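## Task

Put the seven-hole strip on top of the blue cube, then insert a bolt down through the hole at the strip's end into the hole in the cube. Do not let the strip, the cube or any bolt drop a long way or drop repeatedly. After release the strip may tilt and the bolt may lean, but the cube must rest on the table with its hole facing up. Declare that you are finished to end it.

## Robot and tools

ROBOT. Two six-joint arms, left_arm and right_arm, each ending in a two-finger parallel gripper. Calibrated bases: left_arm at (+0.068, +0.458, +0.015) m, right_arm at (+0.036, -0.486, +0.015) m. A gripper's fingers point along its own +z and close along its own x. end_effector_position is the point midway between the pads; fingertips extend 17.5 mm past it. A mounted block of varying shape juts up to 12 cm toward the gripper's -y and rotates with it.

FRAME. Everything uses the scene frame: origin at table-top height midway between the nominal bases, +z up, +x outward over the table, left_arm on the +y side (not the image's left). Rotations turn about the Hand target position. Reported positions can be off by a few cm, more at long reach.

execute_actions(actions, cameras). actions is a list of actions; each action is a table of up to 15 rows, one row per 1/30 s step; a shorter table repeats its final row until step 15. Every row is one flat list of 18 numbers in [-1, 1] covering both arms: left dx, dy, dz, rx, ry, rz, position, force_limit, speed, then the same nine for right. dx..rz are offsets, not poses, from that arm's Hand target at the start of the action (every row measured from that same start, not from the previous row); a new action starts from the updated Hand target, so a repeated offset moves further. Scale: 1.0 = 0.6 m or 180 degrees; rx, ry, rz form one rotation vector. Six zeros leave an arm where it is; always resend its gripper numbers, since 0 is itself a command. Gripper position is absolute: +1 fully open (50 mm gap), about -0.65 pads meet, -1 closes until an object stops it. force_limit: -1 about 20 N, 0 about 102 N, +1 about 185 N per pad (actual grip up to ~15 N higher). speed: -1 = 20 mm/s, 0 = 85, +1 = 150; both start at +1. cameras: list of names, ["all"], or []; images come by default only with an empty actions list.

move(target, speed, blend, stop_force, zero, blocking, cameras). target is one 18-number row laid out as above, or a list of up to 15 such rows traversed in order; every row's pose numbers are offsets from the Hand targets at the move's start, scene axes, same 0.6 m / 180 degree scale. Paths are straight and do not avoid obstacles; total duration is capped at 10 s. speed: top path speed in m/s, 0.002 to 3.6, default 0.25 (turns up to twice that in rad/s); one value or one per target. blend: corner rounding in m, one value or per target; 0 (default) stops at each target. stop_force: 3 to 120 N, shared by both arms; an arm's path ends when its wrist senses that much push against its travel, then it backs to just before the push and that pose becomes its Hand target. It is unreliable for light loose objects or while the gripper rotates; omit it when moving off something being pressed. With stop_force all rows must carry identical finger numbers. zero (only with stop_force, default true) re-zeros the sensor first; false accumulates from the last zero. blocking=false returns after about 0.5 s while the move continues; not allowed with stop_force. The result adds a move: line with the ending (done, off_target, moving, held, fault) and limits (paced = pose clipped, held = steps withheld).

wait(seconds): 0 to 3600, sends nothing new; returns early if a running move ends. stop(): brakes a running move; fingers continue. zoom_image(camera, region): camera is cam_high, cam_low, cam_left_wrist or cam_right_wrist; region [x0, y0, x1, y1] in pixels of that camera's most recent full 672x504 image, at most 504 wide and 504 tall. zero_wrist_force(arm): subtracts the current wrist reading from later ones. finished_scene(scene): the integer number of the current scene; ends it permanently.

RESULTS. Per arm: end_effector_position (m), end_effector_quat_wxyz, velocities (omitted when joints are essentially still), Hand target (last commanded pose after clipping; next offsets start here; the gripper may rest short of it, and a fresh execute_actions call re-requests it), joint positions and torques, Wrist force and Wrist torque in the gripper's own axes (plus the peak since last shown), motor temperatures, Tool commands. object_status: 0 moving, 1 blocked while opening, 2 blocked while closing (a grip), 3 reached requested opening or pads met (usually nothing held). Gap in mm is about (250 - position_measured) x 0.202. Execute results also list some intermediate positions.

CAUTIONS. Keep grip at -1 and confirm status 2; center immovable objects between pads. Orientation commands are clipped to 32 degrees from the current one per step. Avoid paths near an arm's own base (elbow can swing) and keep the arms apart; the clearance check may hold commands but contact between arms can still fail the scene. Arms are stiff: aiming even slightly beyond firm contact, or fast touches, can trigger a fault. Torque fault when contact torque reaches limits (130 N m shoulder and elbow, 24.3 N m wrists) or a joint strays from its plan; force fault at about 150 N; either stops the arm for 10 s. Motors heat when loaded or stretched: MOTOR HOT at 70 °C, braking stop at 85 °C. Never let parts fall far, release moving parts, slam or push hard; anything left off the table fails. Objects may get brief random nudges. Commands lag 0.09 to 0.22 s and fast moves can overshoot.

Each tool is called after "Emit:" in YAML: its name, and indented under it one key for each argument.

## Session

Emit:
execute_actions:
  actions: []

Scene clock: 0.00 s.
left_arm: end_effector_position=(+0.6092, -0.1498, +0.1488) position_measured=4 object_status=3 end_effector_quat_wxyz=(+0.156, +0.948, -0.251, +0.114) | right_arm: end_effector_position=(+0.7804, -0.2996, +0.1652) position_measured=4 object_status=3 end_effector_quat_wxyz=(+0.076, +0.931, +0.330, +0.140)
Joint positions: left_arm=[-1.018 -0.911 1.336 -2.377 -1.653 1.092] | right_arm=[3.624 -2.123 -1.42 -0.911 1.382 1.351]
Joint velocities: within noise
Joint torques (N m): no reading
Motor temperatures (°C): left_arm=[27 23 25 30 32 29] | right_arm=[27 25 27 33 35 31]
Wrist force (N): no reading
Wrist torque (N m): no reading
Wrist force, peak (N): no reading
Hand target: left_arm +0.6092, -0.1498, +0.1488; +0.156, +0.948, -0.251, +0.114 | right_arm +0.7804, -0.2996, +0.1652; +0.076, +0.931, +0.330, +0.140
Tool commands: left_gripper/position=+0.992157 left_gripper/force_limit=+1.0 left_gripper/speed=+1.0 right_gripper/position=+1.0 right_gripper/force_limit=+1.0 right_gripper/speed=+1.0
camera_calibration:
cam_left_wrist: T_world_to_cam=[[0.83873, -0.44745, 0.31035, -0.61841], [-0.53251, -0.55479, 0.63925, 0.15342], [-0.11385, -0.70142, -0.70359, 0.1995]] pos_world=[0.62309, -0.05166, 0.23422]
cam_right_wrist: T_world_to_cam=[[0.72581, 0.63913, 0.25438, -0.41547], [0.37289, -0.67631, 0.63527, -0.58956], [0.57805, -0.36623, -0.7292, -0.31841]] pos_world=[0.70546, -0.24979, 0.24803]

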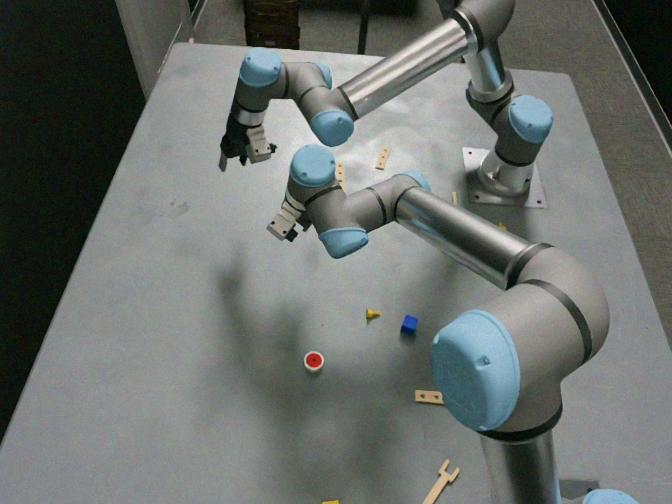

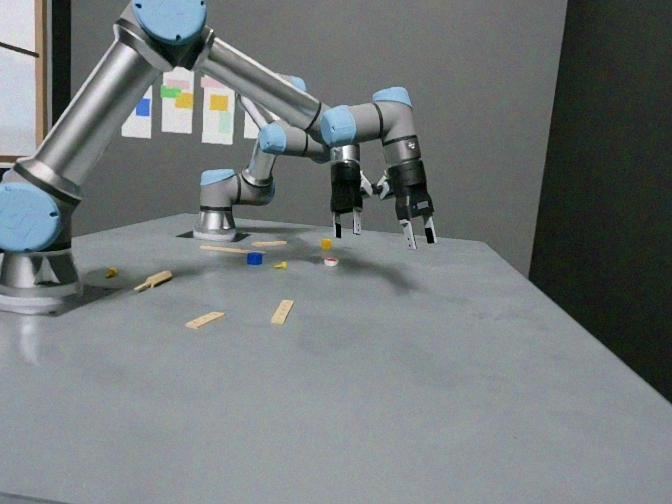

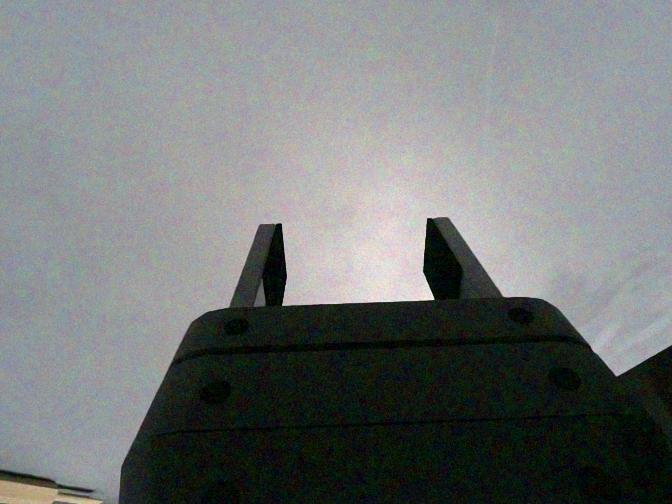

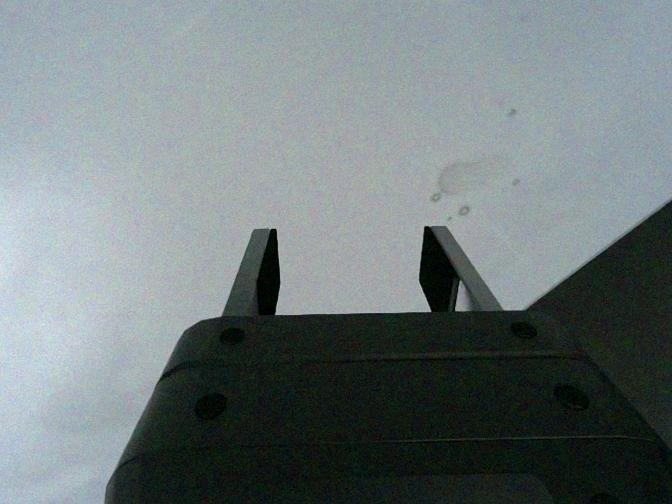

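Emit:
zoom_image:
  camera: "cam_high"
  region: [340, 290, 440, 370]

Emit:
zoom_image:
  camera: "cam_high"
  region: [300, 130, 580, 340]

Emit:
zoom_image:
  camera: "cam_low"
  region: [190, 225, 360, 280]

Emit:
zoom_image:
  camera: "cam_high"
  region: [300, 370, 480, 504]

Scaled by 5.040 from the camera's image (finer frame: 960x720).

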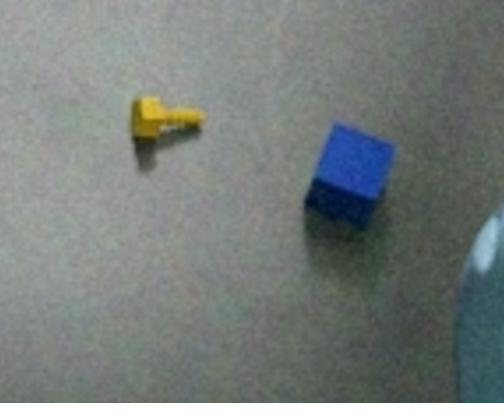

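Scaled by 1.800 from the camera's image (finer frame: 960x720).

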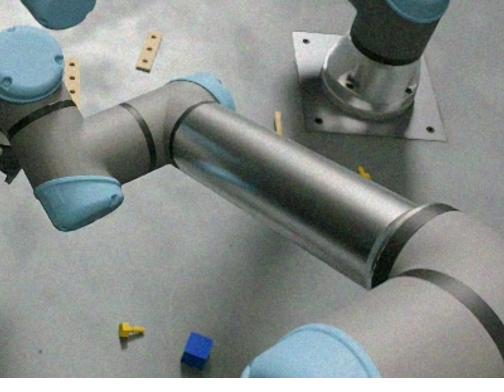

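Scaled by 2.965 from the camera's image (finer frame: 960x720).

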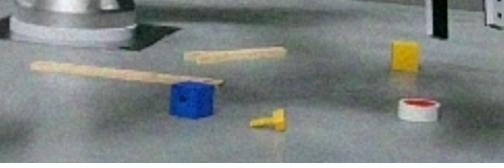

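Scaled by 2.800 from the camera's image (finer frame: 960x720).

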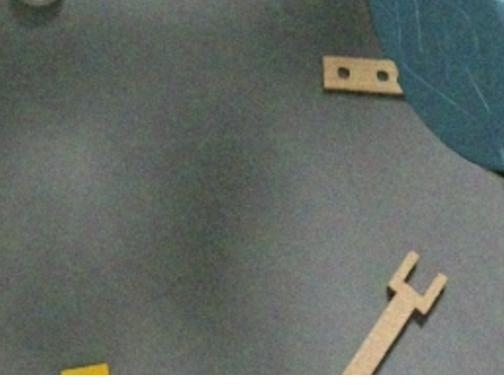

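Emit:
move:
  target:
    - [-0.15,0.2,0.25,0.0427,0.0479,0.1477,1,-0.5,0,0,0,0.1,0,0,0,1,-0.5,0]
    - [-0.515,0.667,0.25,0.0854,0.0958,0.2954,1,-0.5,0,0,0,0.1,0,0,0,1,-0.5,0]
  blend: [0.05,0]
  speed: 0.4
  cameras: ["all"]

Emit:
zoom_image:
  camera: "cam_high"
  region: [350, 270, 540, 410]

Scene clock: 37.13 s.
left_arm: end_effector_position=(+0.3003, +0.2503, +0.2988) position_measured=3 object_status=3 end_effector_quat_wxyz=(+0.001, +0.978, +0.209, +0.000) | right_arm: end_effector_position=(+0.7804, -0.2996, +0.2252) position_measured=4 object_status=3 end_effector_quat_wxyz=(+0.076, +0.931, +0.330, +0.140)
Joint positions: left_arm=[-1.208 -2.088 2.06 -1.544 -1.57 -0.023] | right_arm=[3.624 -2.076 -1.332 -1.046 1.382 1.351]
Joint torques (N m): left_arm=[11.09 -10.35 -30.83 -1.69 2.57 -0.42] | right_arm=[-0.09 42.21 15.74 5.23 -1.44 1.01]
Wrist force (N): left_arm=[-0.6 0.5 -0.2] | right_arm=[0.0 -0.1 -0.1]
Wrist torque (N m): left_arm=[-0.01 0.24 -0.22] | right_arm=[-0.02 0.01 0.01]
Wrist force, peak (N): left_arm=[-1.2 -3.5 -0.2] | right_arm=[-0.4 -0.7 1.1]
Hand target: left_arm +0.3002, +0.2504, +0.2988; +0.000, +0.978, +0.209, +0.000 | right_arm +0.7804, -0.2996, +0.2252; +0.076, +0.931, +0.330, +0.140
Off the commanded pose: left_arm 0.000 m, 0 deg | right_arm 0.000 m, 0 deg.
move: done
cam_left_wrist: T_world_to_cam=[[0.91768, 0.39709, 0.01357, -0.37322], [0.34482, -0.81293, 0.4693, -0.03302], [0.19738, -0.42599, -0.88293, 0.44168]] pos_world=[0.26671, 0.30951, 0.41054]
cam_right_wrist: T_world_to_cam=[[0.72579, 0.63918, 0.25433, -0.43069], [0.37295, -0.67626, 0.63528, -0.62771], [0.57805, -0.36623, -0.7292, -0.27466]] pos_world=[0.70546, -0.24979, 0.30803]

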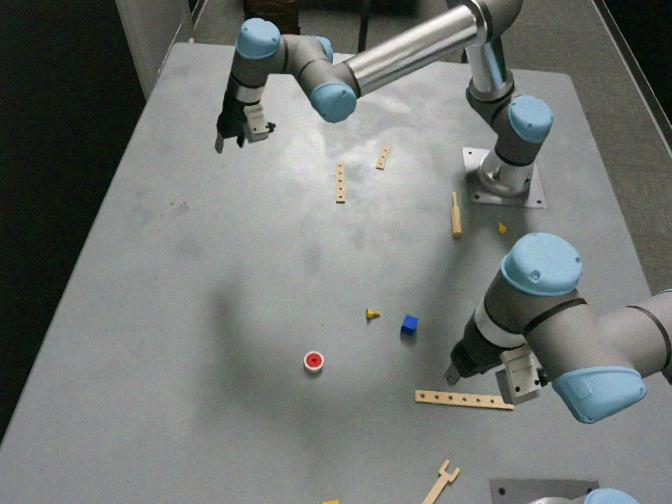

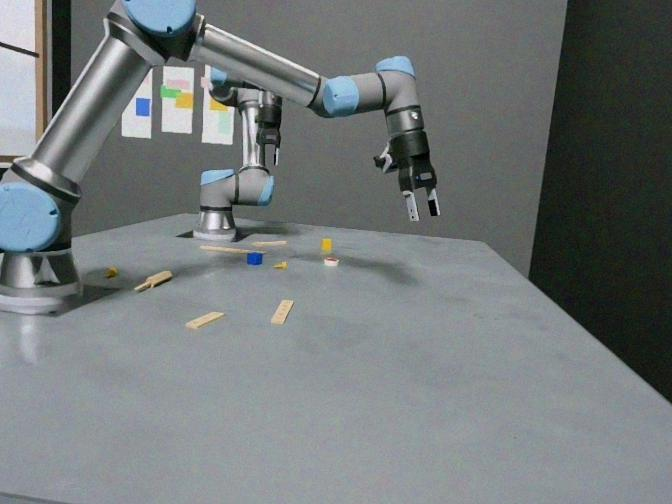

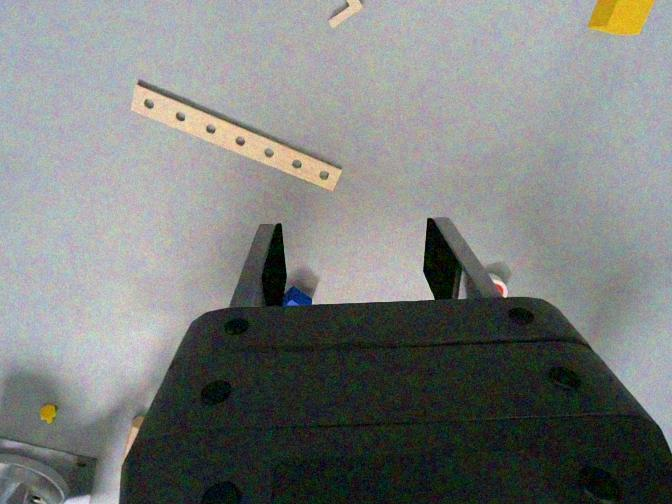

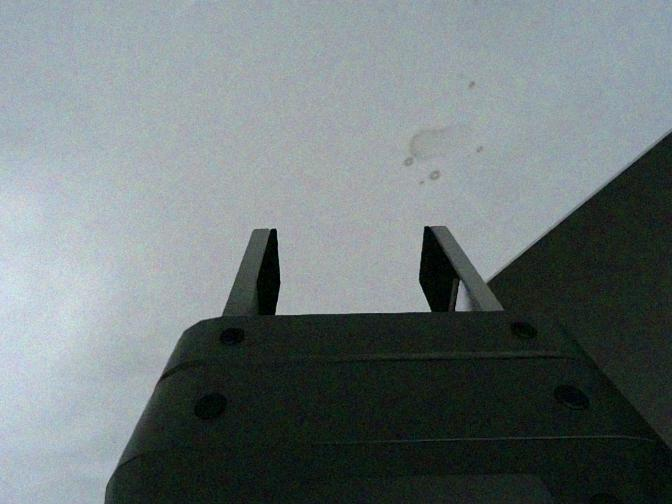

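Scaled by 2.653 from the camera's image (finer frame: 960x720).

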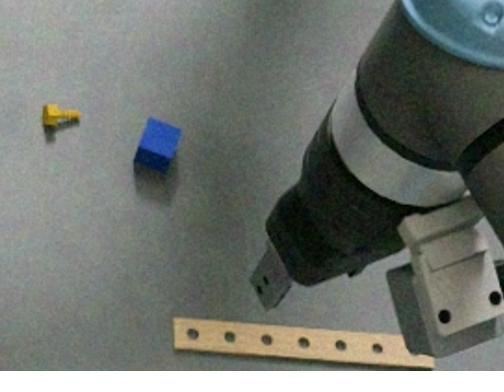

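Emit:
move:
  target:
    - [0,0,0,0,0,0,1,-0.5,0,-0.35,0.1,0,0.2033,0.0701,-0.1155,1,-0.5,0]
    - [0,0,0,0,0,0,1,-0.5,0,-0.7,0.3,-0.08,0.4066,0.1402,-0.2311,1,-0.5,0]
  blend: [0.05,0]
  speed: 0.35
  cameras: ["cam_right_wrist","cam_high"]

Emit:
zoom_image:
  camera: "cam_right_wrist"
  region: [230, 60, 530, 300]

Scene clock: 89.03 s.
left_arm: end_effector_position=(+0.3002, +0.2504, +0.2988) position_measured=3 object_status=3 end_effector_quat_wxyz=(+0.000, +0.978, +0.209, +0.000) | right_arm: end_effector_position=(+0.3604, -0.1196, +0.1772) position_measured=4 object_status=3 end_effector_quat_wxyz=(-0.503, +0.850, -0.134, +0.081)
Joint positions: left_arm=[-1.208 -2.088 2.06 -1.544 -1.57 -0.023] | right_arm=[4.143 -1.809 -2.608 0.761 1.791 3.016]
Joint torques (N m): left_arm=[9.05 -9.88 -15.62 -1.62 2.63 -1.57] | right_arm=[6.85 17.77 16.16 5.45 -0.18 2.21]
Wrist force (N): left_arm=[-0.2 0.1 0.2] | right_arm=[-1.6 -1.6 -0.1]
Wrist torque (N m): left_arm=[-0.07 0.19 -0.23] | right_arm=[-0.49 0.14 -0.29]
Wrist force, peak (N): left_arm=[-0.8 0.3 -0.2] | right_arm=[-3.9 -0.7 0.1]
Hand target: left_arm +0.3002, +0.2504, +0.2988; +0.000, +0.978, +0.209, +0.000 | right_arm +0.3604, -0.1196, +0.1772; -0.503, +0.850, -0.134, +0.081
Off the commanded pose: left_arm 0.000 m, 0 deg | right_arm 0.000 m, 0 deg.
move: done
cam_right_wrist: T_world_to_cam=[[0.93757, -0.3466, 0.02888, -0.38292], [-0.27144, -0.78111, -0.56231, 0.11308], [0.21746, 0.51936, -0.82642, 0.25206]] pos_world=[0.3349, -0.1753, 0.28295]
Images, in order (width x height): cam_high 672x504, cam_right_wrist 672x504.

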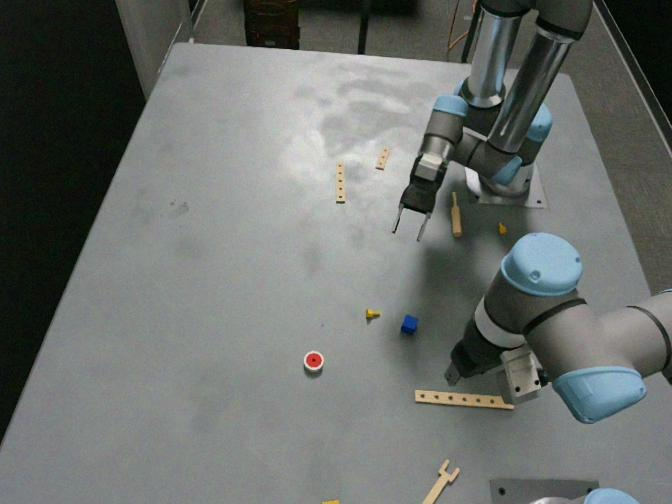

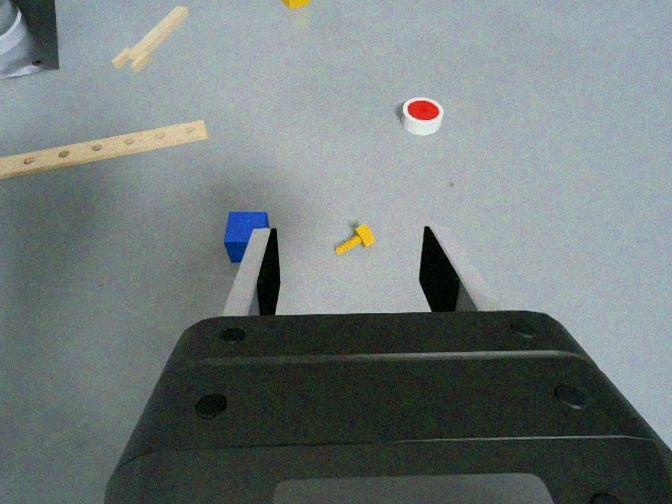

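Scaled by 1.680 from the camera's image (finer frame: 960x720).

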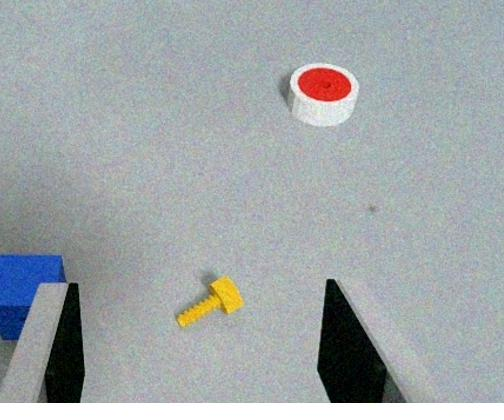

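Emit:
move:
  target: [0,0,0,0,0,0,1,-0.5,0,-0.067,0.161,-0.195,0,0,0,1,-0.5,0]
  speed: 0.2
  cameras: ["cam_right_wrist","cam_low"]

Emit:
zoom_image:
  camera: "cam_right_wrist"
  region: [250, 140, 550, 320]

Scene clock: 101.17 s.
left_arm: end_effector_position=(+0.3002, +0.2504, +0.2988) position_measured=3 object_status=3 end_effector_quat_wxyz=(+0.000, +0.978, +0.209, +0.000) | right_arm: end_effector_position=(+0.3202, -0.0230, +0.0603) position_measured=4 object_status=3 end_effector_quat_wxyz=(-0.503, +0.850, -0.134, +0.081)
Joint positions: left_arm=[-1.208 -2.088 2.06 -1.544 -1.57 -0.023] | right_arm=[4.418 -2.323 -2.491 1.172 1.551 3.15]
Joint torques (N m): left_arm=[9.39 -10.42 -13.41 -1.65 2.51 -1.53] | right_arm=[0.54 27.28 -4.74 4.04 1.21 -2.5]
Wrist force (N): left_arm=[-0.5 0.3 -0.1] | right_arm=[-1.6 -1.5 -0.5]
Wrist torque (N m): left_arm=[-0.04 0.23 -0.23] | right_arm=[-0.49 0.13 -0.31]
Wrist force, peak (N): left_arm=[-0.6 0.6 0.0] | right_arm=[-0.1 -3.1 -2.3]
Hand target: left_arm +0.3002, +0.2504, +0.2988; +0.000, +0.978, +0.209, +0.000 | right_arm +0.3202, -0.0230, +0.0602; -0.503, +0.850, -0.134, +0.081
Off the commanded pose: left_arm 0.000 m, 0 deg | right_arm 0.000 m, 0 deg.
move: done
cam_right_wrist: T_world_to_cam=[[0.9375, -0.34679, 0.02871, -0.30834], [-0.27167, -0.78098, -0.56238, 0.11198], [0.21745, 0.51943, -0.82638, 0.11402]] pos_world=[0.2947, -0.0787, 0.16605]
Images, in order (width x height): cam_low 672x504, cam_right_wrist 672x504.

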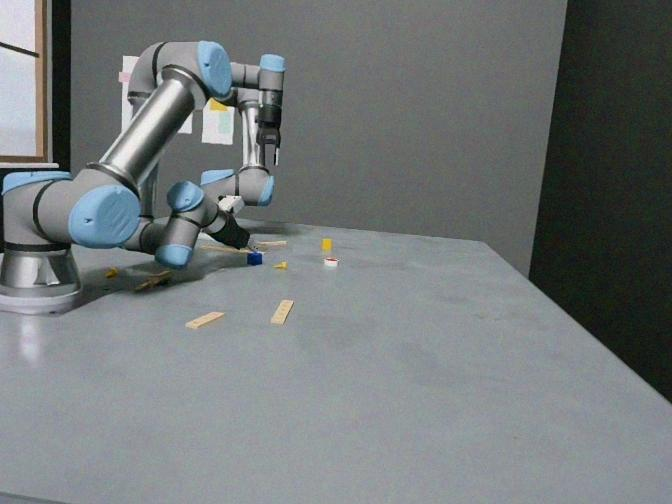

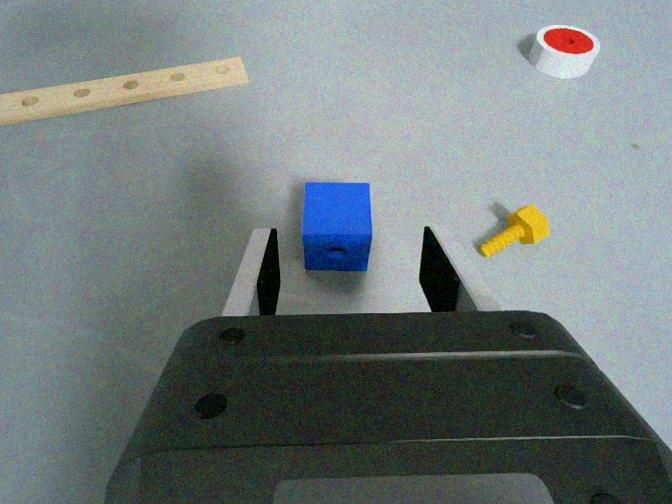

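Scaled by 1.680 from the camera's image (finer frame: 960x720).

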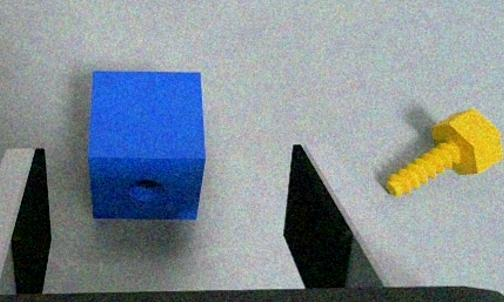

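Emit:
move:
  target:
    - [0,0,0,0,0,0,1,-0.5,0,0.005,0.0133,-0.0542,0,0,0,1,-0.6,-0.5]
    - [0,0,0,0,0,0,1,-0.5,0,0.019,0.0717,-0.057,0,0,0,1,-0.6,-0.5]
    - [0,0,0,0,0,0,1,-0.5,0,0.019,0.0717,-0.057,0,0,0,-1,-0.6,-0.5]
  speed: 0.08
  cameras: ["cam_right_wrist"]

Scene clock: 125.93 s.
left_arm: end_effector_position=(+0.3002, +0.2504, +0.2988) position_measured=3 object_status=3 end_effector_quat_wxyz=(+0.000, +0.978, +0.209, +0.000) | right_arm: end_effector_position=(+0.3223, -0.0176, +0.0350) position_measured=4 object_status=3 end_effector_quat_wxyz=(-0.502, +0.851, -0.134, +0.080)
Joint positions: left_arm=[-1.208 -2.088 2.06 -1.544 -1.57 -0.023] | right_arm=[4.416 -2.412 -2.455 1.22 1.552 3.149]
Joint torques (N m): left_arm=[7.73 -11.14 -17.05 -1.73 2.41 -1.42] | right_arm=[0.28 33.68 0.55 4.13 -0.04 -0.06]
Wrist force (N): left_arm=[-0.5 0.4 0.0] | right_arm=[-1.9 -1.9 -0.1]
Wrist torque (N m): left_arm=[-0.02 0.23 -0.23] | right_arm=[-0.54 0.18 -0.27]
Wrist force, peak (N): left_arm=[-0.7 0.5 0.3] | right_arm=[-1.9 -3.9 -1.1]
Hand target: left_arm +0.3002, +0.2504, +0.2988; +0.000, +0.978, +0.209, +0.000 | right_arm +0.3223, -0.0176, +0.0350; -0.502, +0.851, -0.134, +0.080 (not the last commanded pose)
Tool commands: left_gripper/position=+1.0 left_gripper/force_limit=-0.5 left_gripper/speed=+0.0 right_gripper/position=+1.0 right_gripper/force_limit=+1.0 right_gripper/speed=+1.0
Off the commanded pose: left_arm 0.000 m, 0 deg | right_arm 0.040 m, 0 deg.
FORCE FAULT: contact force on the right arm reached its limit, and that arm stopped. The contact can be on any part of that arm, not only on its tool. That arm's remaining commands of this call were not run. That arm is still stopped at the end of this call. That arm stays stopped for about 10 more seconds. Until then a move that you send moves the other arm only, and its call returns only when the move has ended. Once the stop has ended, the next robot result says so. If the stop ends while you think or write, that arm runs what you send next, counted from a new Hand target: where the arm stands when the stop ends. While its stop runs, that arm takes no new command, but its gripper still runs the gripper command that each later call begins with. Until it ends, the stop uses up actions while you think or wait. An arm that is not stopped still takes commands.
move: fault (right_arm); path is at target 1 of 3; target 3's new numbers were not sent
cam_right_wrist: T_world_to_cam=[[0.93752, -0.34673, 0.02895, -0.30774], [-0.27225, -0.78284, -0.5595, 0.10253], [0.21666, 0.51666, -0.82832, 0.09015]] pos_world=[0.2969, -0.07302, 0.14094]

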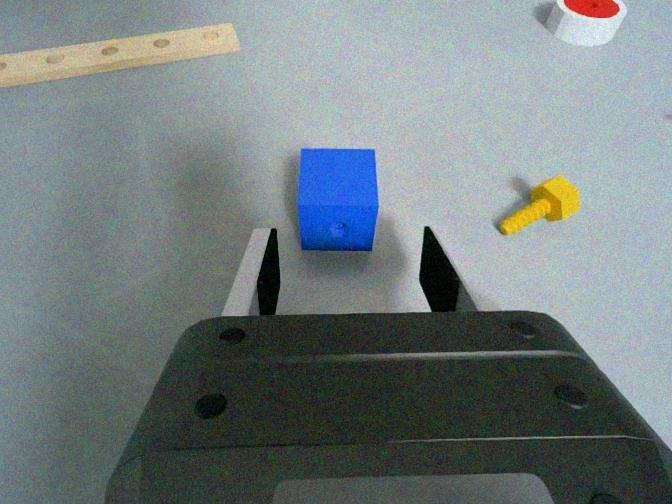

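Emit:
wait:
  seconds: 8

Emit:
move:
  target:
    - [0,0,0,0,0,0,1,-0.5,0,0,-0.01,0.06,0,0,0,1,-0.6,-0.5]
    - [0,0,0,0,0,0,1,-0.5,0,0.008,0.03,0.045,-0.111,0.036,0,1,-0.6,-0.5]
  speed: 0.12
  cameras: ["cam_right_wrist"]

Scene clock: 147.03 s.
left_arm: end_effector_position=(+0.3002, +0.2504, +0.2988) position_measured=3 object_status=3 end_effector_quat_wxyz=(+0.000, +0.978, +0.209, +0.000) | right_arm: end_effector_position=(+0.3223, -0.0176, +0.0350) position_measured=4 object_status=3 end_effector_quat_wxyz=(-0.502, +0.851, -0.134, +0.080)
Joint positions: left_arm=[-1.208 -2.088 2.06 -1.544 -1.57 -0.023] | right_arm=[4.416 -2.412 -2.455 1.22 1.552 3.149]
Joint torques (N m): left_arm=[3.8 -10.14 -14.05 -1.83 2.52 -1.44] | right_arm=[0.93 35.76 0.42 4.02 -0.1 -0.1]
Wrist force (N): left_arm=[-0.2 -0.1 0.1] | right_arm=[-1.8 -1.8 0.0]
Wrist torque (N m): left_arm=[-0.10 0.17 -0.23] | right_arm=[-0.54 0.17 -0.27]
Wrist force, peak (N): left_arm=[-0.8 0.6 0.2] | right_arm=[-2.3 -2.1 -0.2]
Hand target: left_arm +0.3002, +0.2504, +0.2988; +0.000, +0.978, +0.209, +0.000 | right_arm +0.3223, -0.0176, +0.0350; -0.502, +0.851, -0.134, +0.080 (not the last commanded pose)
Tool commands: left_gripper/position=+1.0 left_gripper/force_limit=-0.5 left_gripper/speed=+0.0 right_gripper/position=+1.0 right_gripper/force_limit=+1.0 right_gripper/speed=+1.0
Off the commanded pose: left_arm 0.000 m, 0 deg | right_arm 0.040 m, 0 deg.
FORCE FAULT, CONTINUED: the right arm's stop, for the force fault that an earlier result reported, is over. The rest of the stop counts as 19 of the actions that you can send in this scene. During its stop the right arm's controller moved it back a little. That arm's target is now where it stood when the stop ended, not its last command. That arm accepts commands again.
wait: 8.00 s; at rest from the start

Scene clock: 149.53 s.
left_arm: end_effector_position=(+0.3002, +0.2504, +0.2988) position_measured=3 object_status=3 end_effector_quat_wxyz=(+0.000, +0.978, +0.209, +0.000) | right_arm: end_effector_position=(+0.3271, +0.0005, +0.0621) position_measured=4 object_status=3 end_effector_quat_wxyz=(-0.338, +0.928, -0.146, +0.055)
Joint positions: left_arm=[-1.208 -2.088 2.06 -1.544 -1.57 -0.023] | right_arm=[4.415 -1.993 -2.373 0.353 1.558 3.154]
Joint torques (N m): left_arm=[1.81 -9.93 -14.64 -1.55 2.51 -1.48] | right_arm=[2.26 25.57 2.38 3.01 1.73 0.96]
Wrist force (N): left_arm=[-0.4 0.5 0.2] | right_arm=[-1.3 -1.2 -0.4]
Wrist torque (N m): left_arm=[0.00 0.21 -0.23] | right_arm=[-0.35 0.17 -0.27]
Wrist force, peak (N): left_arm=[-0.7 0.4 0.5] | right_arm=[-1.3 -3.4 -1.0]
Hand target: left_arm +0.3002, +0.2504, +0.2988; +0.000, +0.978, +0.209, +0.000 | right_arm +0.3271, +0.0004, +0.0620; -0.338, +0.928, -0.146, +0.055
Off the commanded pose: left_arm 0.000 m, 0 deg | right_arm 0.000 m, 0 deg.
move: done
cam_right_wrist: T_world_to_cam=[[0.94155, -0.3343, 0.0415, -0.30882], [-0.31711, -0.92115, -0.22564, 0.12721], [0.11366, 0.19929, -0.97333, 0.14502]] pos_world=[0.31463, -0.01496, 0.18267]

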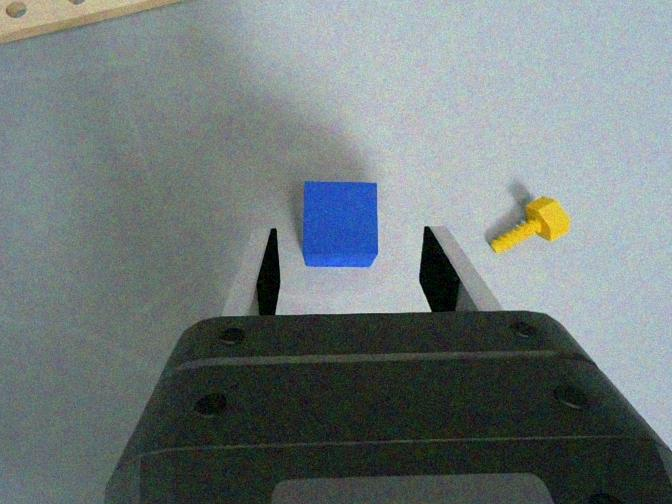

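Emit:
move:
  target:
    - [0,0,0,0,0,0,1,-0.5,0,0.0078,0.0333,-0.0592,0,0,0,1,-0.6,-0.5]
    - [0,0,0,0,0,0,1,-0.5,0,0.0078,0.0333,-0.0592,0,0,0,-1,-0.6,-0.5]
  speed: 0.06

Emit:
move:
  target: [0,0,0,0,0,0,1,-0.5,0,0,0,0.15,0,0,0,-1,-0.6,-0.5]
  speed: 0.12
  cameras: ["cam_right_wrist"]

Scene clock: 160.97 s.
left_arm: end_effector_position=(+0.3002, +0.2504, +0.2988) position_measured=3 object_status=3 end_effector_quat_wxyz=(+0.000, +0.978, +0.209, +0.000) | right_arm: end_effector_position=(+0.3317, +0.0204, +0.0265) position_measured=104 object_status=2 end_effector_quat_wxyz=(-0.338, +0.928, -0.146, +0.055)
Joint positions: left_arm=[-1.208 -2.088 2.06 -1.544 -1.57 -0.023] | right_arm=[4.418 -2.124 -2.32 0.431 1.555 3.156]
Joint torques (N m): left_arm=[0.92 -10.37 -15.68 -1.7 2.58 -1.74] | right_arm=[-4.77 33.49 0 3.31 0.12 -0.19]
Wrist force (N): left_arm=[-0.4 0.4 -0.1] | right_arm=[-1.0 -1.6 -0.7]
Wrist torque (N m): left_arm=[-0.02 0.20 -0.22] | right_arm=[-0.35 0.11 -0.28]
Wrist force, peak (N): left_arm=[-0.5 0.7 0.3] | right_arm=[-1.0 -2.0 -1.5]
Hand target: left_arm +0.3002, +0.2504, +0.2988; +0.000, +0.978, +0.209, +0.000 | right_arm +0.3318, +0.0204, +0.0265; -0.338, +0.928, -0.146, +0.055
Off the commanded pose: left_arm 0.000 m, 0 deg | right_arm 0.000 m, 0 deg.
move: done

Scene clock: 162.17 s.
left_arm: end_effector_position=(+0.3002, +0.2504, +0.2988) position_measured=3 object_status=3 end_effector_quat_wxyz=(+0.000, +0.978, +0.209, +0.000) | right_arm: end_effector_position=(+0.3318, +0.0204, +0.1165) position_measured=104 object_status=2 end_effector_quat_wxyz=(-0.338, +0.928, -0.146, +0.055)
Joint positions: left_arm=[-1.208 -2.088 2.06 -1.544 -1.57 -0.023] | right_arm=[4.418 -1.861 -2.299 0.147 1.555 3.156]
Joint torques (N m): left_arm=[0.06 -11 -14.82 -1.67 2.51 -1.44] | right_arm=[2.85 34.76 5.87 3.33 0.92 -0.22]
Wrist force (N): left_arm=[-0.5 0.4 0.0] | right_arm=[-1.0 -0.9 -0.3]
Wrist torque (N m): left_arm=[-0.03 0.24 -0.23] | right_arm=[-0.34 0.13 -0.28]
Wrist force, peak (N): left_arm=[-0.8 0.3 0.0] | right_arm=[-1.0 -2.9 -1.5]
Hand target: left_arm +0.3002, +0.2504, +0.2988; +0.000, +0.978, +0.209, +0.000 | right_arm +0.3318, +0.0204, +0.1165; -0.338, +0.928, -0.146, +0.055
Off the commanded pose: left_arm 0.000 m, 0 deg | right_arm 0.000 m, 0 deg.
move: done
cam_right_wrist: T_world_to_cam=[[0.94156, -0.33428, 0.04158, -0.30897], [-0.3171, -0.92121, -0.22546, 0.15929], [0.11367, 0.1991, -0.97337, 0.19346]] pos_world=[0.31943, 0.00494, 0.23707]

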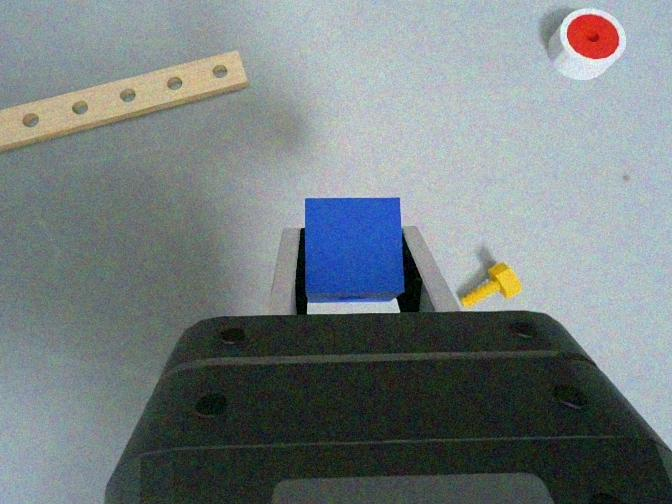

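Emit:
move:
  target:
    - [0,0,0,0,0,0,1,-0.5,0,0.05,0.07,0.02,-0.159,0.0515,0,-1,-0.6,-0.5]
    - [0,0,0,0,0,0,1,-0.5,0,0.1,0.14,0.02,-0.317,0.103,0,-1,-0.6,-0.5]
    - [0,0,0,0,0,0,1,-0.5,0,0.149,0.204,0,-0.4755,0.1545,0,-1,-0.6,-0.5]
  blend: [0.03,0.03,0]
  speed: 0.3
  cameras: ["cam_right_wrist","cam_high","cam_low"]

Scene clock: 171.13 s.
left_arm: end_effector_position=(+0.3002, +0.2504, +0.2988) position_measured=3 object_status=3 end_effector_quat_wxyz=(+0.000, +0.978, +0.209, +0.000) | right_arm: end_effector_position=(+0.3942, +0.1069, +0.1275) position_measured=104 object_status=2 end_effector_quat_wxyz=(+0.190, +0.969, -0.152, -0.029)
Joint positions: left_arm=[-1.208 -2.088 2.06 -1.544 -1.57 -0.023] | right_arm=[4.366 -2.353 -0.978 -1.768 1.557 3.111]
Joint torques (N m): left_arm=[-2.33 -10.64 -14.12 -1.63 2.58 -1.49] | right_arm=[3.05 52.17 33.03 0.83 0.69 -2.27]
Wrist force (N): left_arm=[-0.4 0.4 0.4] | right_arm=[0.0 -0.2 0.1]
Wrist torque (N m): left_arm=[-0.02 0.21 -0.23] | right_arm=[-0.02 0.04 0.11]
Wrist force, peak (N): left_arm=[-0.7 0.5 0.1] | right_arm=[-0.1 0.9 -5.6]
Hand target: left_arm +0.3002, +0.2504, +0.2988; +0.000, +0.978, +0.209, +0.000 | right_arm +0.3941, +0.1070, +0.1274; +0.190, +0.969, -0.152, -0.029 (not the last commanded pose)
Off the commanded pose: left_arm 0.000 m, 0 deg | right_arm 0.046 m, 28 deg.
move: held (right_arm; a check stopped the path); path passed 2 of 3 targets; limits=held
pose unreachable (right arm): on one or more control steps of this call, first in action 0 (counted from 0), this arm could not follow its commanded pose, so it was not sent that pose on those steps. It may still have moved: this result reports where it is.
cause: moving toward the commanded pose would bring a part of the arm too close to another arm (a part of this arm just beyond joint 3 (elbow) and the left arm's gripper, at the place that arm is still heading or pushing toward).
cam_right_wrist: T_world_to_cam=[[0.95745, -0.28515, 0.04438, -0.35109], [-0.21847, -0.61573, 0.75706, 0.06447], [-0.18855, -0.73455, -0.65183, 0.35781]] pos_world=[0.4177, 0.20242, 0.20001]
Images, in order (width x height): cam_high 672x504, cam_low 672x504, cam_right_wrist 672x504.

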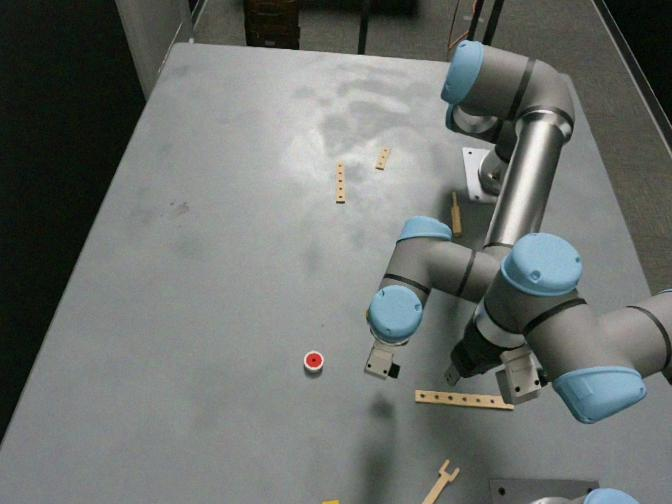

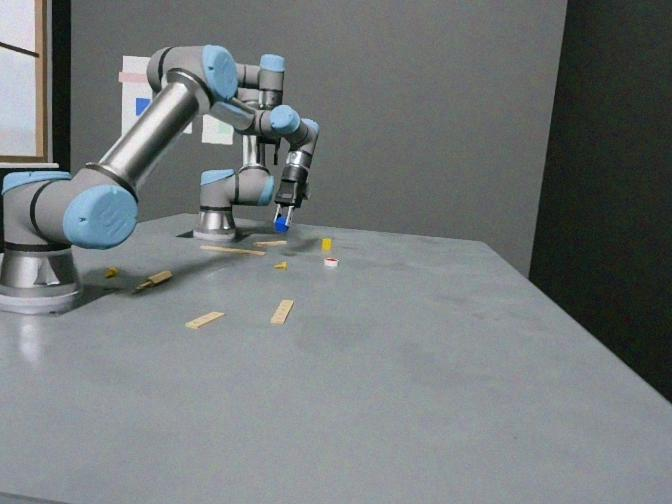

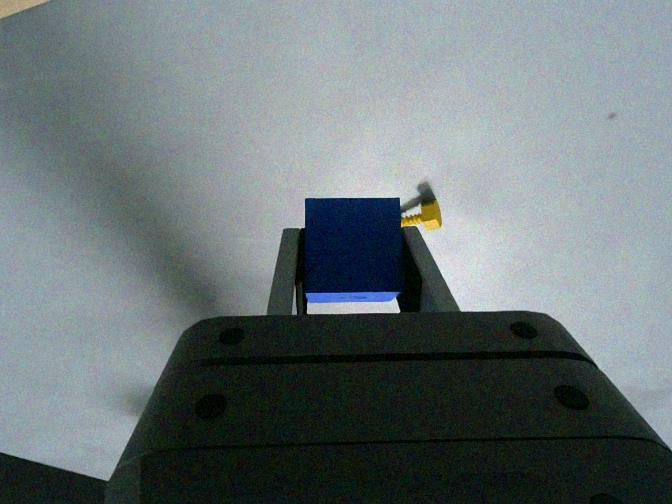

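Emit:
move:
  target: [-0.08,0.2,0,0,0,0,1,-0.5,0,0,0,0,0,0,0,-1,-0.6,-0.5]
  speed: 0.3

Emit:
move:
  target:
    - [0,0,0,0,0,0,1,-0.5,0,0.045,0.06,-0.029,-0.1506,0.0489,0,-1,-0.6,-0.5]
    - [0,0,0,0,0,0,1,-0.5,0,0.045,0.06,-0.15,-0.1506,0.0489,0,-1,-0.6,-0.5]
  speed: 0.2
  cameras: ["cam_high","cam_low"]

Emit:
zoom_image:
  camera: "cam_low"
  region: [260, 190, 330, 270]

Scene clock: 182.73 s.
left_arm: end_effector_position=(+0.2523, +0.3704, +0.2988) position_measured=3 object_status=3 end_effector_quat_wxyz=(+0.001, +0.978, +0.210, +0.000) | right_arm: end_effector_position=(+0.3941, +0.1070, +0.1274) position_measured=104 object_status=2 end_effector_quat_wxyz=(+0.190, +0.969, -0.152, -0.029)
Joint positions: left_arm=[-1.192 -2.435 2.165 -1.302 -1.57 -0.007] | right_arm=[4.366 -2.353 -0.978 -1.768 1.557 3.111]
Joint torques (N m): left_arm=[-1.86 3.55 -34.05 -1.54 2.73 0.64] | right_arm=[8.08 51.57 33.24 0.92 1.8 0.83]
Wrist force (N): left_arm=[-0.3 0.4 0.2] | right_arm=[-0.1 -0.3 0.2]
Wrist torque (N m): left_arm=[-0.02 0.19 -0.01] | right_arm=[-0.04 0.05 0.11]
Wrist force, peak (N): left_arm=[-0.8 3.9 0.3] | right_arm=[-0.3 -0.1 -0.5]
Hand target: left_arm +0.2522, +0.3704, +0.2988; +0.000, +0.978, +0.209, +0.000 | right_arm +0.3941, +0.1070, +0.1274; +0.190, +0.969, -0.152, -0.029
Off the commanded pose: left_arm 0.000 m, 0 deg | right_arm 0.000 m, 0 deg.
move: done

Scene clock: 185.27 s.
left_arm: end_effector_position=(+0.2522, +0.3704, +0.2988) position_measured=3 object_status=3 end_effector_quat_wxyz=(+0.000, +0.978, +0.209, +0.000) | right_arm: end_effector_position=(+0.4204, +0.1417, +0.0371) position_measured=104 object_status=2 end_effector_quat_wxyz=(+0.337, +0.931, -0.136, -0.032) end_effector_velocity=(+0.000, +0.000, +0.004) end_effector_angular_velocity=(+0.002, +0.000, -0.001)
Joint positions: left_arm=[-1.192 -2.435 2.165 -1.302 -1.57 -0.007] | right_arm=[4.366 -2.974 -0.035 -2.391 1.505 3.112]
Joint velocities: left_arm=[within noise] | right_arm=[0 0.005 0.001 -0.005 0.001 0]
Joint torques (N m): left_arm=[6.41 3.11 -37.34 -1.68 2.44 1.56] | right_arm=[-8.65 76.23 23.52 -0.31 1.9 0.85]
Wrist force (N): left_arm=[-0.3 0.1 0.4] | right_arm=[-0.1 0.6 0.0]
Wrist torque (N m): left_arm=[-0.05 0.18 -0.01] | right_arm=[0.10 0.00 0.13]
Wrist force, peak (N): left_arm=[-0.6 0.3 0.3] | right_arm=[0.3 2.2 -1.3]
Hand target: left_arm +0.2522, +0.3704, +0.2988; +0.000, +0.978, +0.209, +0.000 | right_arm +0.4211, +0.1430, +0.0374; +0.423, +0.893, -0.140, -0.066
Off the commanded pose: left_arm 0.000 m, 0 deg | right_arm 0.002 m, 11 deg.
elbow stopped short (right arm): the move would have taken joint 3 (elbow) straighter than the controller allows.
move: off_target (right_arm)

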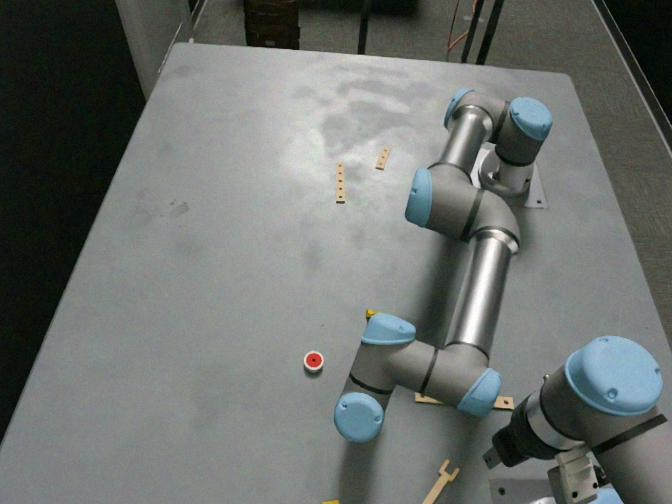

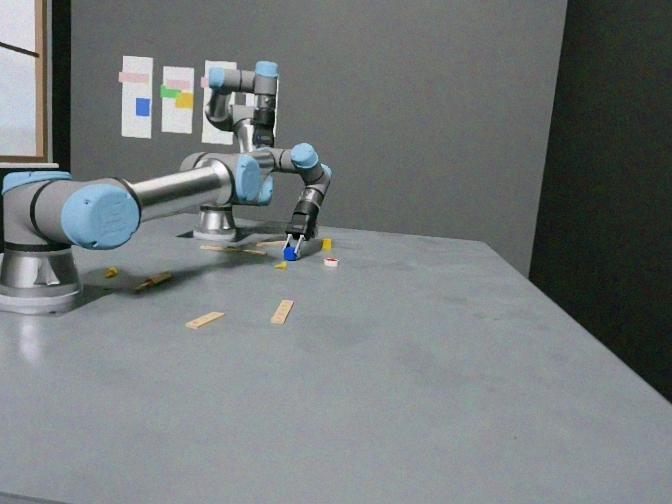

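Scaled by 6.300 from the camera's image (finer frame: 960x720).

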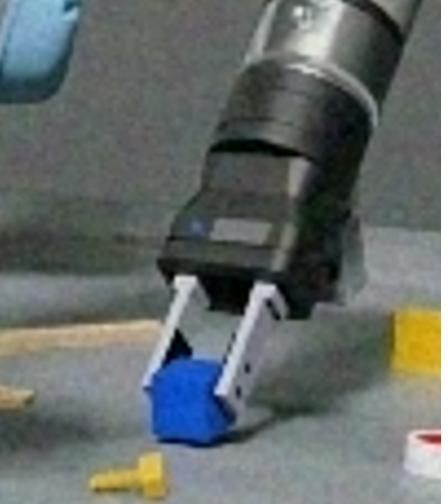

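Emit:
move:
  target:
    - [0,0,0,0,0,0,1,-0.5,0,0,0,0.08,0,0,0,-1,-0.6,-0.5]
    - [0,0,0,0,0,0,1,-0.5,0,-0.06,-0.113,0.04,0,0,0,-1,-0.6,-0.5]
    - [0,0,0,0,0,0,1,-0.5,0,-0.06,-0.113,-0.01,0,0,0,-1,-0.6,-0.5]
  speed: 0.15
  blend: [0.02,0.01,0]

Emit:
move:
  target: [0,0,0,0,0,0,1,-0.5,0,0,0,-0.02,0,0,0,-1,-0.6,-0.5]
  speed: 0.015
  stop_force: 7
  cameras: ["cam_low","cam_right_wrist"]

Emit:
zoom_image:
  camera: "cam_low"
  region: [240, 190, 320, 280]

Scene clock: 197.70 s.
left_arm: end_effector_position=(+0.2522, +0.3704, +0.2988) position_measured=3 object_status=3 end_effector_quat_wxyz=(+0.000, +0.978, +0.209, +0.000) | right_arm: end_effector_position=(+0.3851, +0.0753, +0.0315) position_measured=104 object_status=2 end_effector_quat_wxyz=(+0.423, +0.893, -0.140, -0.066)
Joint positions: left_arm=[-1.192 -2.435 2.165 -1.302 -1.57 -0.007] | right_arm=[4.367 -2.768 -0.526 -2.302 1.546 3.121]
Joint torques (N m): left_arm=[6.57 4.63 -37.28 -1.98 2.1 1.79] | right_arm=[-5.58 64.65 14.22 1.48 1.95 -0.29]
Wrist force (N): left_arm=[-0.5 -0.1 0.2] | right_arm=[-0.2 0.7 0.5]
Wrist torque (N m): left_arm=[-0.08 0.22 -0.01] | right_arm=[0.11 0.01 0.10]
Wrist force, peak (N): left_arm=[-0.8 0.4 0.0] | right_arm=[-0.7 1.3 1.5]
Hand target: left_arm +0.2522, +0.3704, +0.2988; +0.000, +0.978, +0.209, +0.000 | right_arm +0.3851, +0.0752, +0.0314; +0.423, +0.893, -0.140, -0.066
Off the commanded pose: left_arm 0.000 m, 0 deg | right_arm 0.000 m, 0 deg.
elbow stopped short (right arm): the move would have taken joint 3 (elbow) straighter than the controller allows.
move: done

Scene clock: 198.97 s.
left_arm: end_effector_position=(+0.2522, +0.3704, +0.2988) position_measured=3 object_status=3 end_effector_quat_wxyz=(+0.000, +0.978, +0.209, +0.000) | right_arm: end_effector_position=(+0.3851, +0.0752, +0.0280) position_measured=104 object_status=2 end_effector_quat_wxyz=(+0.423, +0.893, -0.140, -0.066)
Joint positions: left_arm=[-1.192 -2.435 2.165 -1.302 -1.57 -0.007] | right_arm=[4.367 -2.771 -0.53 -2.296 1.546 3.121]
Joint torques (N m): left_arm=[7.07 3.55 -35.7 -1.96 2.15 1.5] | right_arm=[-3.13 68.57 30.52 -0.84 2.03 1.12]
Wrist force (N): left_arm=[-0.3 0.1 0.2] | right_arm=[0.8 3.3 -3.5]
Wrist torque (N m): left_arm=[-0.06 0.20 -0.01] | right_arm=[0.15 -0.11 0.07]
Wrist force, peak (N): left_arm=[-0.6 0.4 0.3] | right_arm=[1.7 18.3 -14.7]
Hand target: left_arm +0.2522, +0.3704, +0.2988; +0.000, +0.978, +0.209, +0.000 | right_arm +0.3851, +0.0752, +0.0280; +0.423, +0.893, -0.140, -0.066 (not the last commanded pose)
Off the commanded pose: left_arm 0.000 m, 0 deg | right_arm 0.009 m, 0 deg.
move: contact (right_arm)
cam_right_wrist: T_world_to_cam=[[0.96307, -0.26787, 0.02726, -0.34997], [-0.08239, -0.1968, 0.97698, 0.0283], [-0.25633, -0.94314, -0.21161, 0.29745]] pos_world=[0.41562, 0.19236, 0.04484]

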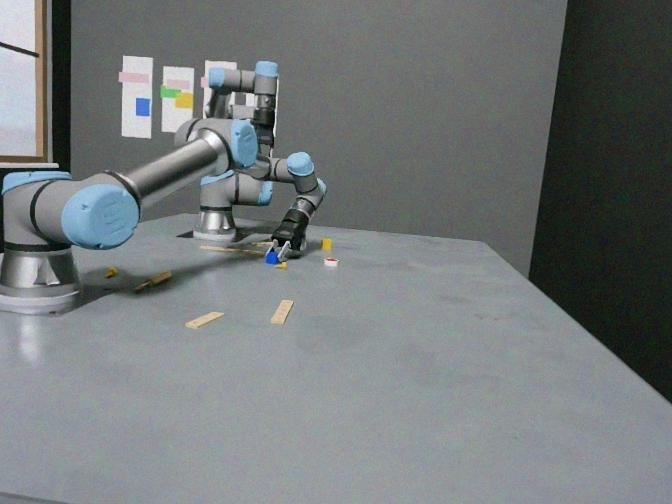

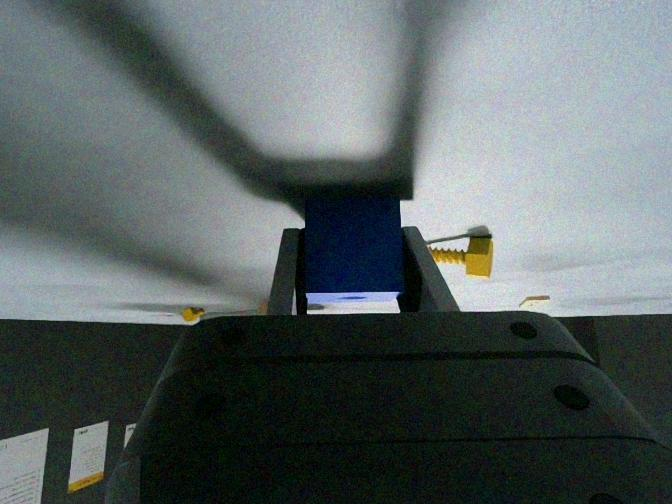

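Scaled by 5.600 from the camera's image (finer frame: 960x720).

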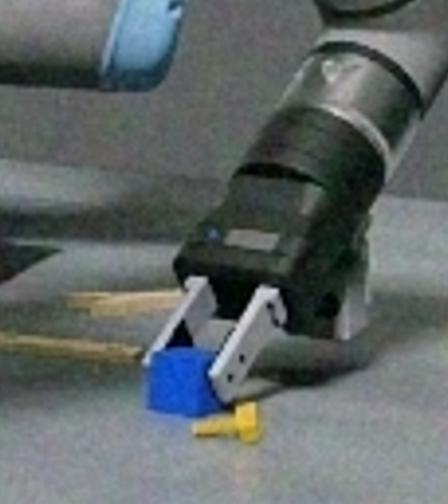

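Emit:
move:
  target:
    - [0,0,0,0,0,0,1,-0.5,0,0,0,0,0,0,0,0.5,-0.6,-1]
    - [0,0,0,0,0,0,1,-0.5,0,0.04,0.12,0.1,0,0,0,0.5,-0.6,-1]
    - [0,0,0,0,0,0,1,-0.5,0,0.0,0.0,0.25,0.2,-0.065,0,1,-0.6,0]
    - [0,0,0,0,0,0,1,-0.5,0,-0.08,-0.15,0.2,0.4755,-0.1545,0,1,-0.6,0]
  speed: [0.05,0.1,0.25,0.25]
  cameras: ["cam_right_wrist","cam_high"]

Emit:
zoom_image:
  camera: "cam_high"
  region: [340, 290, 440, 370]

Scene clock: 212.43 s.
left_arm: end_effector_position=(+0.2522, +0.3704, +0.2988) position_measured=3 object_status=3 end_effector_quat_wxyz=(+0.000, +0.978, +0.209, +0.000) | right_arm: end_effector_position=(+0.3371, -0.0147, +0.1479) position_measured=3 object_status=3 end_effector_quat_wxyz=(-0.332, +0.930, -0.147, +0.054)
Joint positions: left_arm=[-1.192 -2.435 2.165 -1.302 -1.57 -0.007] | right_arm=[4.378 -1.724 -2.337 0.035 1.579 3.126]
Joint torques (N m): left_arm=[8.1 2.76 -37.04 -2.36 1.71 1.73] | right_arm=[-1.26 32.2 16.11 5.44 -1.56 -0.4]
Wrist force (N): left_arm=[-0.5 0.1 0.2] | right_arm=[-0.6 -2.0 -0.7]
Wrist torque (N m): left_arm=[-0.05 0.22 -0.01] | right_arm=[-0.48 0.08 -0.27]
Wrist force, peak (N): left_arm=[-0.7 0.4 0.3] | right_arm=[0.5 4.1 -3.7]
Hand target: left_arm +0.2522, +0.3704, +0.2988; +0.000, +0.978, +0.209, +0.000 | right_arm +0.3371, -0.0148, +0.1480; -0.332, +0.930, -0.147, +0.054
Off the commanded pose: left_arm 0.000 m, 0 deg | right_arm 0.000 m, 0 deg.
elbow stopped short (right arm): the move would have taken joint 3 (elbow) straighter than the controller allows.
move: done
cam_right_wrist: T_world_to_cam=[[0.94138, -0.33462, 0.04276, -0.32704], [-0.31871, -0.92375, -0.21239, 0.13422], [0.11057, 0.18631, -0.97625, 0.23178]] pos_world=[0.32501, -0.02863, 0.26876]
Images, in order (width x height): cam_high 672x504, cam_right_wrist 672x504.

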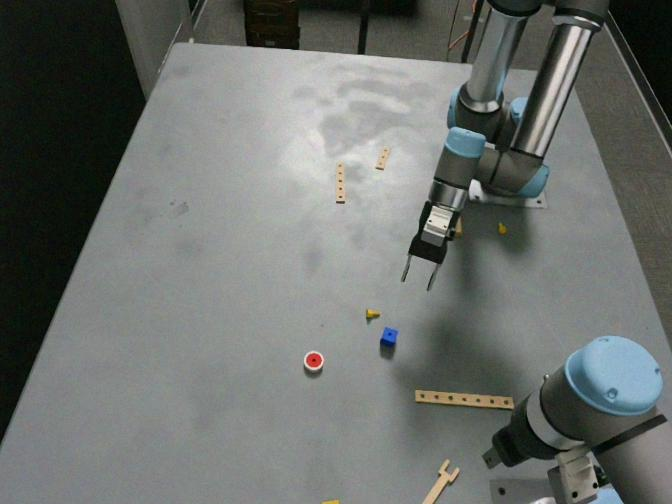

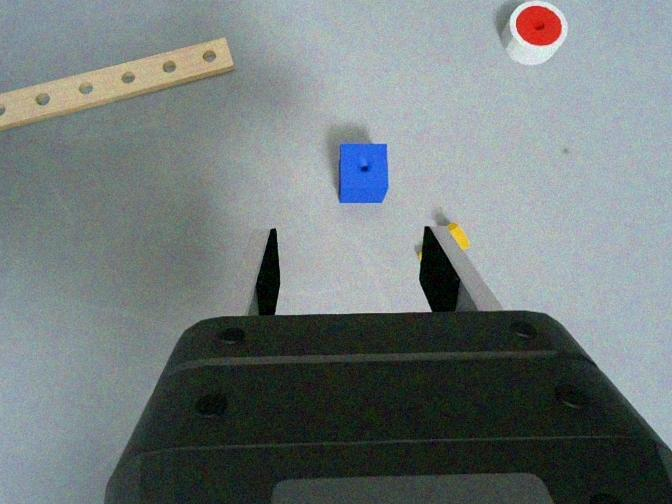

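Scaled by 5.040 from the camera's image (finer frame: 960x720).

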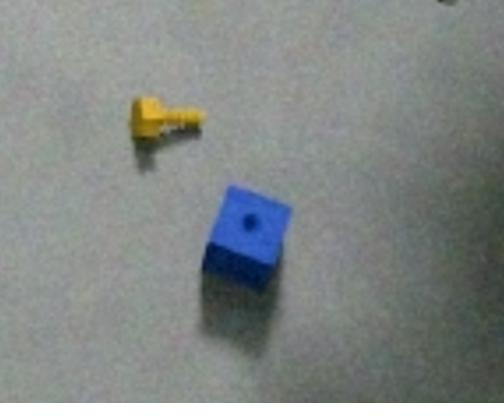

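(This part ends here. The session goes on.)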